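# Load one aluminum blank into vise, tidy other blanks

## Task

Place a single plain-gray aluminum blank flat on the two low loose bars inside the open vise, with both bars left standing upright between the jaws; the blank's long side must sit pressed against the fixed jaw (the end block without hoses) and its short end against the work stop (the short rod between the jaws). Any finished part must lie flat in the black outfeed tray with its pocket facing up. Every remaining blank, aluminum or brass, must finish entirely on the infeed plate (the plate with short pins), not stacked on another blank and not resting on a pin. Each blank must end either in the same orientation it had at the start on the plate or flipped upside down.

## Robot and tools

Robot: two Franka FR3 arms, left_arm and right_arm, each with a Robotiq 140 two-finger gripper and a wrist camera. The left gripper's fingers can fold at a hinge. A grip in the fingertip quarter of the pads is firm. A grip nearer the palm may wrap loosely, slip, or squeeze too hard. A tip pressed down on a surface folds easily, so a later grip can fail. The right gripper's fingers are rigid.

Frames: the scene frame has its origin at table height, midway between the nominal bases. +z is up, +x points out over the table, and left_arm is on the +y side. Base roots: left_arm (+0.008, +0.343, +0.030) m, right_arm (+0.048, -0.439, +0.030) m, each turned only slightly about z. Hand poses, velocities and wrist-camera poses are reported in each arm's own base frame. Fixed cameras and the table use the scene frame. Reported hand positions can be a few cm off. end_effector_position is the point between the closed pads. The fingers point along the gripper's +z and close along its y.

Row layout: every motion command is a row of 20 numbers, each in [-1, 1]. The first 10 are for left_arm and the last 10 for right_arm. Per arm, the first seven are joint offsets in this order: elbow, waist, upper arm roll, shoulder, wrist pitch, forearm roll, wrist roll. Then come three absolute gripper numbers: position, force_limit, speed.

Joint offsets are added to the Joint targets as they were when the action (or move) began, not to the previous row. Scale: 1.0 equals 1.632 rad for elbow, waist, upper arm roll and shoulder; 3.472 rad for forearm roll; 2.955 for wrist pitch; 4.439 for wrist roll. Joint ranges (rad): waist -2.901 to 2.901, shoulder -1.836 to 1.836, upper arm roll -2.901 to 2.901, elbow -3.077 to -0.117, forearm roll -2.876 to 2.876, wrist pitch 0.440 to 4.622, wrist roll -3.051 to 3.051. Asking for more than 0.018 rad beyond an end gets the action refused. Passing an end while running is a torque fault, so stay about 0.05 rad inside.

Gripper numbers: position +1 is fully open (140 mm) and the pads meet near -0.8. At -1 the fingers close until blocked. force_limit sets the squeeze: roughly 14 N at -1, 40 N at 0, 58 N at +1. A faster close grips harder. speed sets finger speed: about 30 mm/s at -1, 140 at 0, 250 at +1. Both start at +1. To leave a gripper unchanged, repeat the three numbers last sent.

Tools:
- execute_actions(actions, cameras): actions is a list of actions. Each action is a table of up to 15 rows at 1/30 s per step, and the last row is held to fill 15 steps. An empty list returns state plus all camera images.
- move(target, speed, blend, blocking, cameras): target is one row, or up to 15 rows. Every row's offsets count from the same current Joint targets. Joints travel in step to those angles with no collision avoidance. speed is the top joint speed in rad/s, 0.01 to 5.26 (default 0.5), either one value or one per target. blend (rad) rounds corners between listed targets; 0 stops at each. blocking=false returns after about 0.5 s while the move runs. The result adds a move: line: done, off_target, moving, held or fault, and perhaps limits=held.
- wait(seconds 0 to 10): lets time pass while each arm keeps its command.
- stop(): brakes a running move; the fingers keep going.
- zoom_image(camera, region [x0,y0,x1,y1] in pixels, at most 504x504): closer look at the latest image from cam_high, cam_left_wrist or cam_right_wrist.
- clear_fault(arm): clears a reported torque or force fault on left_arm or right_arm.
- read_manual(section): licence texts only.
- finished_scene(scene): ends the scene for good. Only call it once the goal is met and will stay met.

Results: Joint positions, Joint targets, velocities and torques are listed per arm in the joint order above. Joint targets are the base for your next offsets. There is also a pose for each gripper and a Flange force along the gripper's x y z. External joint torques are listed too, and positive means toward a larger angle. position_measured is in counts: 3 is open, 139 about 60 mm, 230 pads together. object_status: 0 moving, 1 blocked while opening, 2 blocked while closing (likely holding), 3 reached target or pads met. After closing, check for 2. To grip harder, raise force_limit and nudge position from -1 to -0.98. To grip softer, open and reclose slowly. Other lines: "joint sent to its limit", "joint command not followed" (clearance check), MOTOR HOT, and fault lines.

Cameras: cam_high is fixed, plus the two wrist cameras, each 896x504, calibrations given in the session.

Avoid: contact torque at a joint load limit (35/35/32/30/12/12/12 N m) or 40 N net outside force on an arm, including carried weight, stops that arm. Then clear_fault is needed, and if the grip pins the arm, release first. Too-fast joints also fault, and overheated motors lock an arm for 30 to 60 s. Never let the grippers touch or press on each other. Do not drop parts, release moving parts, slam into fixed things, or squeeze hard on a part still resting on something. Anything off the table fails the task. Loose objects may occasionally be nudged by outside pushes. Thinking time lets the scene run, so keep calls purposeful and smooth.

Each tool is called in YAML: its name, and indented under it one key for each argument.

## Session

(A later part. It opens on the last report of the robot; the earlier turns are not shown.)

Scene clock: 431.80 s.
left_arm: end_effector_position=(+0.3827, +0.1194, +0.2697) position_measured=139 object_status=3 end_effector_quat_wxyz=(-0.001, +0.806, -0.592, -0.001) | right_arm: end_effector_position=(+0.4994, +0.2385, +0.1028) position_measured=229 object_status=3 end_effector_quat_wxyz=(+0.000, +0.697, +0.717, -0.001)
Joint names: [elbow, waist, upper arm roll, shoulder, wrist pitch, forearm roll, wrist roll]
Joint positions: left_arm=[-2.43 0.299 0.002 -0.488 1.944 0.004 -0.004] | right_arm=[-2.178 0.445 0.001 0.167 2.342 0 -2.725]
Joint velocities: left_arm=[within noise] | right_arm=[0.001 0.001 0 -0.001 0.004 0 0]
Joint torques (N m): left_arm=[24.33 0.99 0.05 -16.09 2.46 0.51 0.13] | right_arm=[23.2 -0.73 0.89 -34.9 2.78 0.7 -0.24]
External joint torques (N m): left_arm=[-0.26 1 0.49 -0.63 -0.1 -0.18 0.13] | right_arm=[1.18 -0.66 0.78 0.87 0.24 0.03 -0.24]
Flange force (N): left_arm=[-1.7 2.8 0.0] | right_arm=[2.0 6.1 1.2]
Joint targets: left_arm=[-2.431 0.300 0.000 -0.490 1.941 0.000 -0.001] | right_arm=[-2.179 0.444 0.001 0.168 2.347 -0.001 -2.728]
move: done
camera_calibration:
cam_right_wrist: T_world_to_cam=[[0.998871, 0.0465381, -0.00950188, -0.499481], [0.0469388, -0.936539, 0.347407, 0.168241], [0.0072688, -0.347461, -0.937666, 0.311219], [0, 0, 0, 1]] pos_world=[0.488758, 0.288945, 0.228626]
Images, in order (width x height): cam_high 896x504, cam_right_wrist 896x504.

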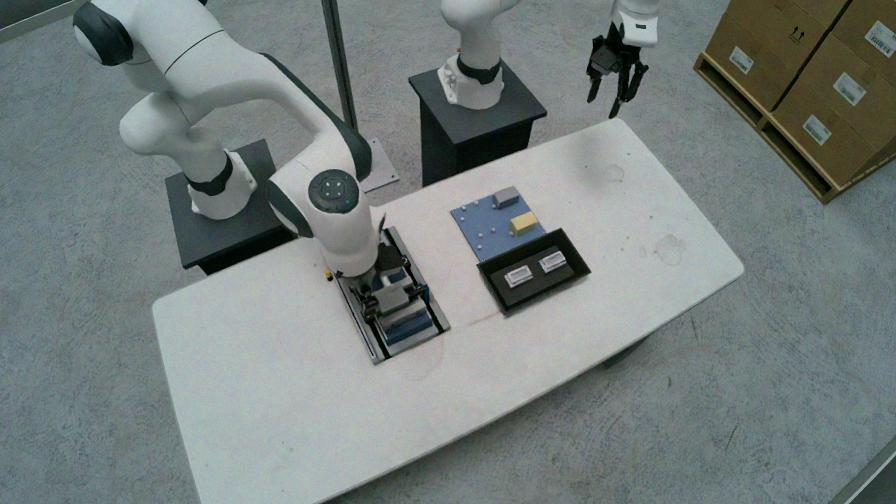

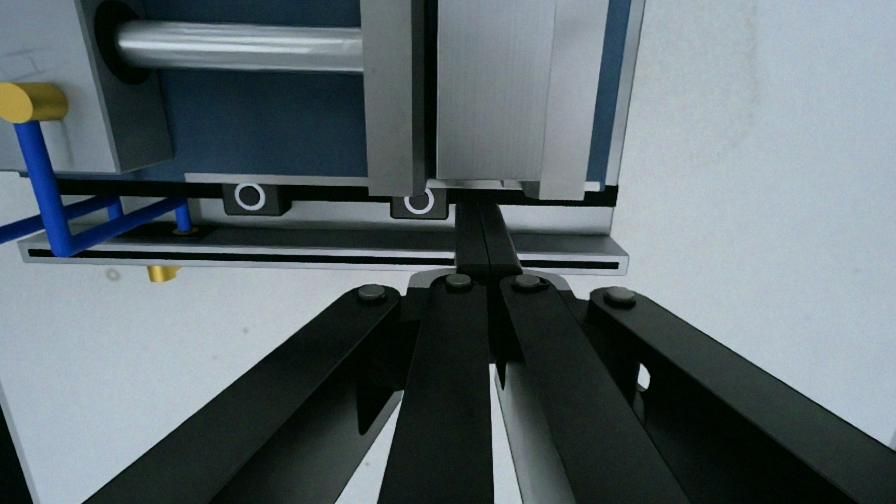

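move:
  target: [0,0,0,0,0,0,0,-0.08,0,-0.8,0.0142,0.014,0,0.0099,-0.0024,0,0.0051,-0.8,0,0]
  speed: 0.04

move:
  target: [0,0,0,0,0,0,0,-0.08,0,-0.8,0.0031,0.003,0,0.0021,-0.0005,0,0.0011,-0.8,0,0]
  speed: 0.04
  cameras: ["cam_right_wrist"]

zoom_image:
  camera: "cam_right_wrist"
  region: [330, 0, 630, 300]

Scene clock: 438.50 s.
left_arm: end_effector_position=(+0.3827, +0.1194, +0.2697) position_measured=139 object_status=3 end_effector_quat_wxyz=(-0.001, +0.806, -0.592, -0.001) | right_arm: end_effector_position=(+0.5009, +0.2511, +0.1025) position_measured=229 object_status=3 end_effector_quat_wxyz=(+0.000, +0.695, +0.719, +0.001)
Joint names: [elbow, waist, upper arm roll, shoulder, wrist pitch, forearm roll, wrist roll]
Joint positions: left_arm=[-2.43 0.299 0.002 -0.488 1.944 0.004 -0.004] | right_arm=[-2.158 0.464 0.001 0.182 2.343 0 -2.711]
Joint velocities: left_arm=[within noise] | right_arm=[-0.001 -0.001 0 -0.001 0.001 -0.001 0.006]
Joint torques (N m): left_arm=[24.27 1.03 0.04 -16.12 2.45 0.52 0.14] | right_arm=[24.22 0.5 1.3 -35.13 2.49 0.8 0.04]
External joint torques (N m): left_arm=[-0.28 1.05 0.51 -0.65 -0.1 -0.17 0.14] | right_arm=[2.11 0.69 1.28 1.23 -0.07 0.12 0.04]
Flange force (N): left_arm=[-1.8 2.9 0.0] | right_arm=[6.2 9.4 0.4]
Joint targets: left_arm=[-2.431 0.300 0.000 -0.490 1.941 0.000 -0.001] | right_arm=[-2.156 0.466 0.001 0.184 2.340 -0.001 -2.706]
move: done

Scene clock: 439.20 s.
left_arm: end_effector_position=(+0.3827, +0.1194, +0.2697) position_measured=139 object_status=3 end_effector_quat_wxyz=(-0.001, +0.806, -0.592, -0.001) | right_arm: end_effector_position=(+0.5008, +0.2541, +0.1025) position_measured=229 object_status=3 end_effector_quat_wxyz=(+0.000, +0.695, +0.719, +0.001)
Joint names: [elbow, waist, upper arm roll, shoulder, wrist pitch, forearm roll, wrist roll]
Joint positions: left_arm=[-2.43 0.299 0.002 -0.488 1.944 0.004 -0.004] | right_arm=[-2.153 0.469 0.001 0.186 2.341 0 -2.705]
Joint velocities: left_arm=[within noise] | right_arm=[-0.001 0.001 0 0 -0.003 0 0.004]
Joint torques (N m): left_arm=[24.25 0.95 0.03 -16.11 2.47 0.51 0.11] | right_arm=[24.26 0.59 1.27 -35.24 2.54 0.81 0.12]
External joint torques (N m): left_arm=[-0.25 0.95 0.48 -0.75 -0.07 -0.18 0.11] | right_arm=[2.27 0.78 1.25 1.02 0 0.13 0.12]
Flange force (N): left_arm=[-1.6 3.2 0.0] | right_arm=[6.4 9.3 0.1]
Joint targets: left_arm=[-2.431 0.300 0.000 -0.490 1.941 0.000 -0.001] | right_arm=[-2.151 0.471 0.001 0.187 2.339 -0.001 -2.701]
move: done
camera_calibration:
cam_right_wrist: T_world_to_cam=[[0.998692, 0.0508216, -0.0055361, -0.503059], [0.0495985, -0.936985, 0.345831, 0.18194], [0.0123884, -0.345653, -0.938281, 0.313367], [0, 0, 0, 1]] pos_world=[0.489495, 0.304358, 0.228321]
Images, in order (width x height): cam_right_wrist 896x504.

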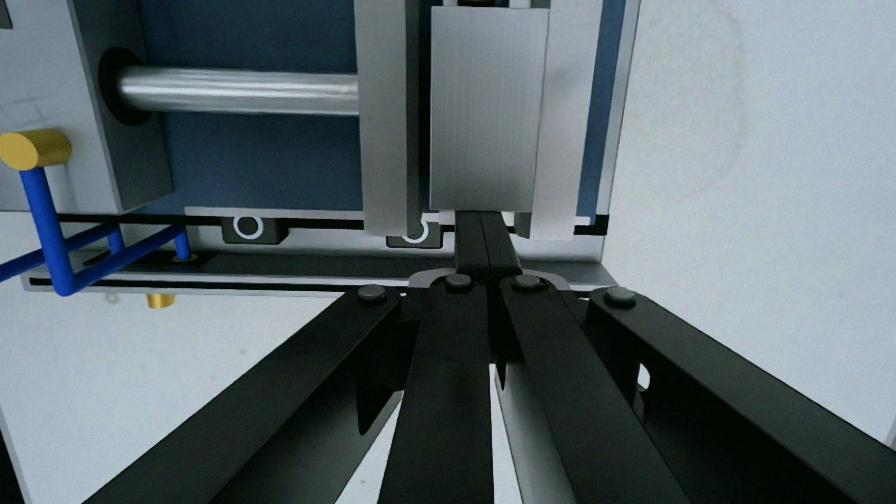

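Scaled by 1.680 from the camera's 896x504 image, which has a finer 1280x720 frame.

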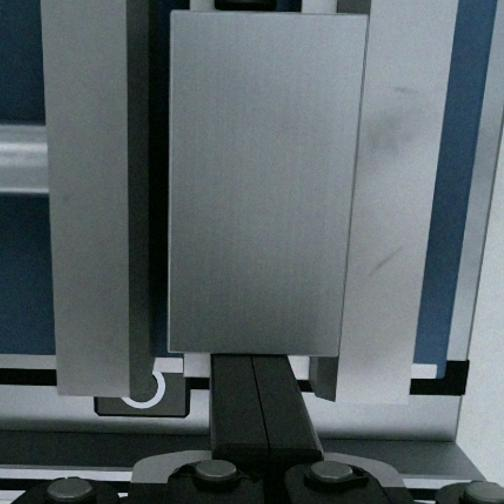

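move:
  target: [0,0,0,0,0,0,0,-0.08,0,-0.8,0.0031,0.003,0,0.0021,-0.0005,0,0.0011,-0.8,0,0]
  speed: 0.03

move:
  target: [0,0,0,0,0,0,0,-0.08,0,-0.8,0.0031,0.003,0,0.0021,-0.0005,0,0.0011,-0.8,0,0]
  speed: 0.03
  cameras: ["cam_right_wrist","cam_high"]

zoom_image:
  camera: "cam_high"
  region: [360, 270, 440, 350]

Scene clock: 442.57 s.
left_arm: end_effector_position=(+0.3827, +0.1194, +0.2697) position_measured=139 object_status=3 end_effector_quat_wxyz=(-0.001, +0.806, -0.592, -0.001) | right_arm: end_effector_position=(+0.5008, +0.2572, +0.1025) position_measured=229 object_status=3 end_effector_quat_wxyz=(+0.000, +0.695, +0.719, +0.001)
Joint names: [elbow, waist, upper arm roll, shoulder, wrist pitch, forearm roll, wrist roll]
Joint positions: left_arm=[-2.43 0.299 0.002 -0.488 1.944 0.004 -0.004] | right_arm=[-2.148 0.474 0.001 0.189 2.34 0 -2.7]
Joint torques (N m): left_arm=[24.31 1 0.05 -16.1 2.46 0.52 0.1] | right_arm=[24.11 0.5 1.26 -35.47 2.53 0.8 0.18]
External joint torques (N m): left_arm=[-0.21 1.01 0.51 -0.69 -0.08 -0.17 0.1] | right_arm=[1.96 0.51 1.06 1.17 -0.03 0.12 0.18]
Flange force (N): left_arm=[-1.7 2.9 -0.1] | right_arm=[5.9 8.7 0.5]
Joint targets: left_arm=[-2.431 0.300 0.000 -0.490 1.941 0.000 -0.001] | right_arm=[-2.146 0.476 0.001 0.191 2.337 -0.001 -2.696]
move: done

Scene clock: 443.27 s.
left_arm: end_effector_position=(+0.3827, +0.1194, +0.2697) position_measured=139 object_status=3 end_effector_quat_wxyz=(-0.001, +0.806, -0.592, -0.001) | right_arm: end_effector_position=(+0.5008, +0.2585, +0.1025) position_measured=229 object_status=3 end_effector_quat_wxyz=(+0.000, +0.696, +0.718, +0.000)
Joint names: [elbow, waist, upper arm roll, shoulder, wrist pitch, forearm roll, wrist roll]
Joint positions: left_arm=[-2.43 0.299 0.002 -0.488 1.944 0.004 -0.004] | right_arm=[-2.144 0.477 0 0.192 2.336 0 -2.696]
Joint velocities: left_arm=[within noise] | right_arm=[0.002 0 0 0 0 0 0.005]
Joint torques (N m): left_arm=[24.33 0.98 0.07 -16.12 2.47 0.52 0.15] | right_arm=[24.54 2.15 2.27 -35.3 2.81 0.9 0.18]
External joint torques (N m): left_arm=[-0.22 0.98 0.52 -0.64 -0.08 -0.18 0.15] | right_arm=[2.4 2.25 2.16 1.38 0.25 0.21 0.18]
Flange force (N): left_arm=[-1.8 2.7 -0.1] | right_arm=[9.1 9.2 1.2]
Joint targets: left_arm=[-2.431 0.300 0.000 -0.490 1.941 0.000 -0.001] | right_arm=[-2.141 0.481 0.001 0.194 2.336 -0.001 -2.691]
move: done
camera_calibration:
cam_right_wrist: T_world_to_cam=[[0.998823, 0.0479563, -0.00731667, -0.502341], [0.0475167, -0.936768, 0.34671, 0.186922], [0.00977294, -0.34665, -0.937944, 0.316337], [0, 0, 0, 1]] pos_world=[0.489776, 0.308851, 0.228224]
Images, in order (width x height): cam_high 896x504, cam_right_wrist 896x504.

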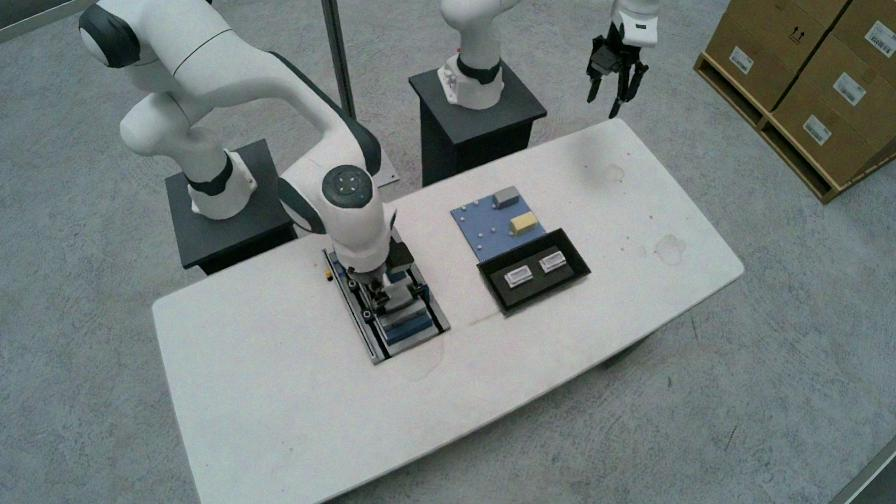

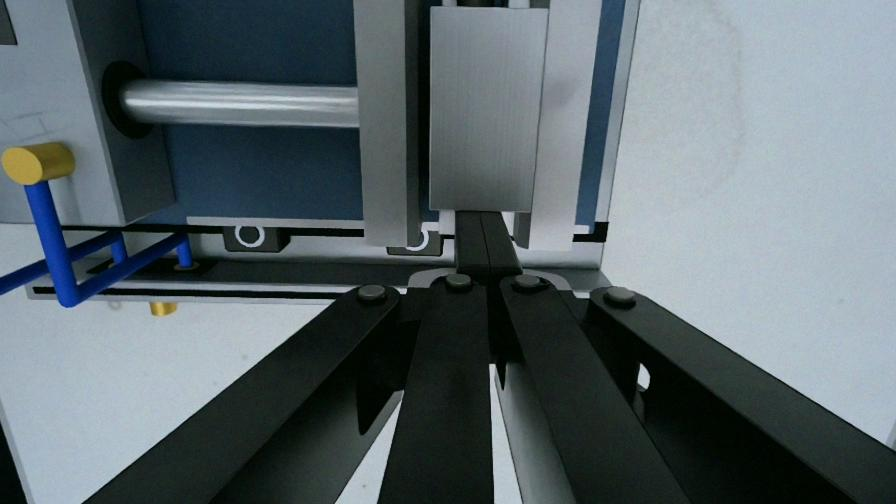

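Scaled by 6.300 from the camera's 896x504 image, which has a finer 1280x720 frame.

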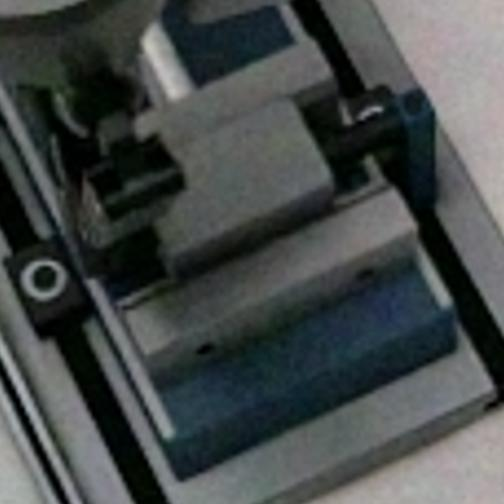

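move:
  target:
    - [0,0,0,0,0,0,0,-0.08,0,-0.8,-0.0061,-0.006,0,-0.0042,0.001,0,-0.0022,-0.8,0,0]
    - [0,0,0,0,0,0,0,-0.08,0,-0.8,0.0521,-0.0078,0,-0.0738,-0.0699,0,-0.003,-0.8,0,0]
    - [0,0,0,0,0,0,0,-0.08,0,-0.8,0.0562,0.1323,0,-0.0835,-0.0775,0,0.0487,-0.8,0,0]
  speed: [0.05,0.3,0.5]
  blend: [0,0.03,0]
  cameras: ["cam_right_wrist","cam_high"]

zoom_image:
  camera: "cam_right_wrist"
  region: [480, 180, 700, 400]

zoom_image:
  camera: "cam_high"
  region: [365, 270, 435, 340]

Scene clock: 461.30 s.
left_arm: end_effector_position=(+0.3827, +0.1194, +0.2697) position_measured=139 object_status=3 end_effector_quat_wxyz=(-0.001, +0.806, -0.592, -0.001) | right_arm: end_effector_position=(+0.4298, +0.3612, +0.1990) position_measured=229 object_status=3 end_effector_quat_wxyz=(+0.000, +0.694, +0.720, +0.001)
Joint names: [elbow, waist, upper arm roll, shoulder, wrist pitch, forearm roll, wrist roll]
Joint positions: left_arm=[-2.43 0.299 0.002 -0.488 1.944 0.004 -0.004] | right_arm=[-2.05 0.697 0.002 0.059 2.111 0 -2.48]
Joint velocities: left_arm=[within noise] | right_arm=[0.001 0 -0.001 -0.001 0.001 -0.001 0.006]
Joint torques (N m): left_arm=[24.31 0.99 0.02 -16.1 2.46 0.51 0.12] | right_arm=[25.83 -0.34 0.46 -33.97 2.26 0.83 0.14]
External joint torques (N m): left_arm=[-0.21 1.08 0.57 -0.65 -0.08 -0.18 0.12] | right_arm=[1.73 -0.32 0.41 0.23 -0.32 0.02 0.14]
Flange force (N): left_arm=[-1.8 2.7 -0.1] | right_arm=[4.7 5.6 -3.0]
Joint targets: left_arm=[-2.431 0.300 0.000 -0.490 1.941 0.000 -0.001] | right_arm=[-2.049 0.697 0.001 0.058 2.107 -0.001 -2.475]
move: done
camera_calibration:
cam_right_wrist: T_world_to_cam=[[0.998501, 0.0543793, -0.00628255, -0.4381], [0.0531957, -0.936825, 0.345731, 0.250813], [0.0129149, -0.345546, -0.938313, 0.441523], [0, 0, 0, 1]] pos_world=[0.418399, 0.411359, 0.324821]
Images, in order (width x height): cam_high 896x504, cam_right_wrist 896x504.

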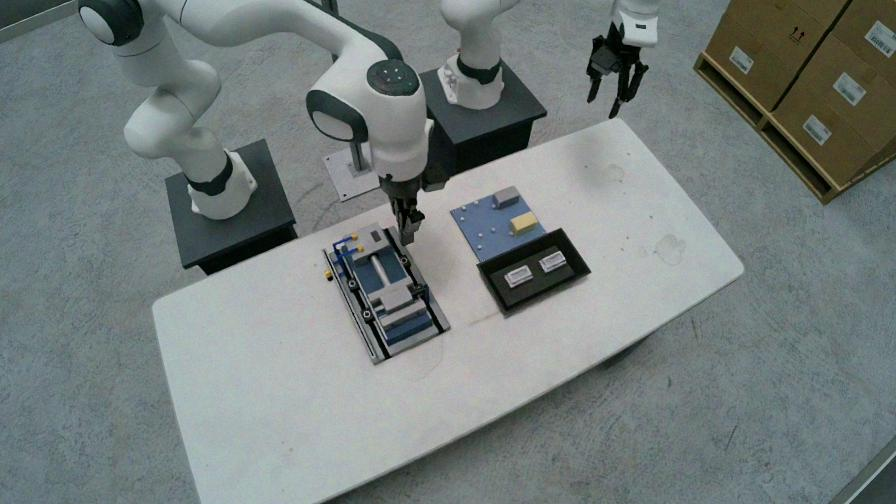

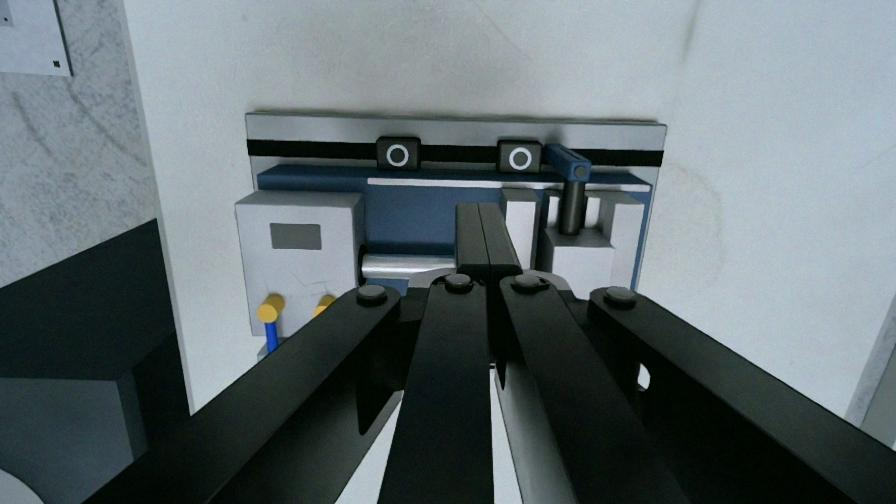

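Scaled by 2.291 from the camera's 896x504 image, which has a finer 1280x720 frame.

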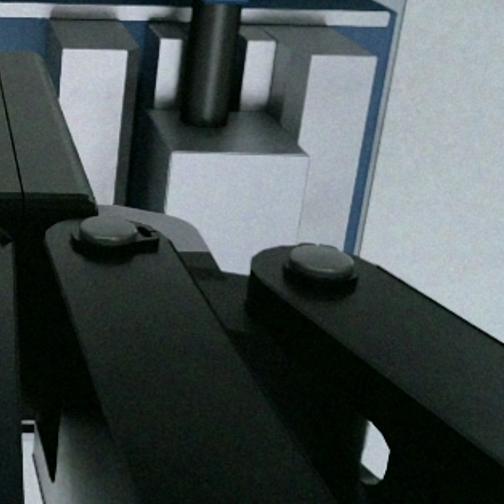

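Scaled by 7.200 from the camera's 896x504 image, which has a finer 1280x720 frame.

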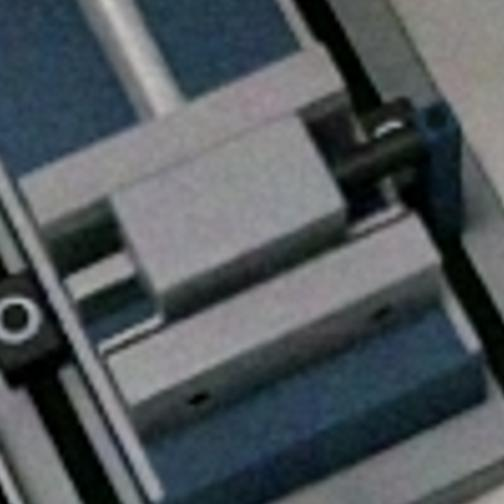

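finished_scene:
  scene: 1

The scene is finished: the task was done.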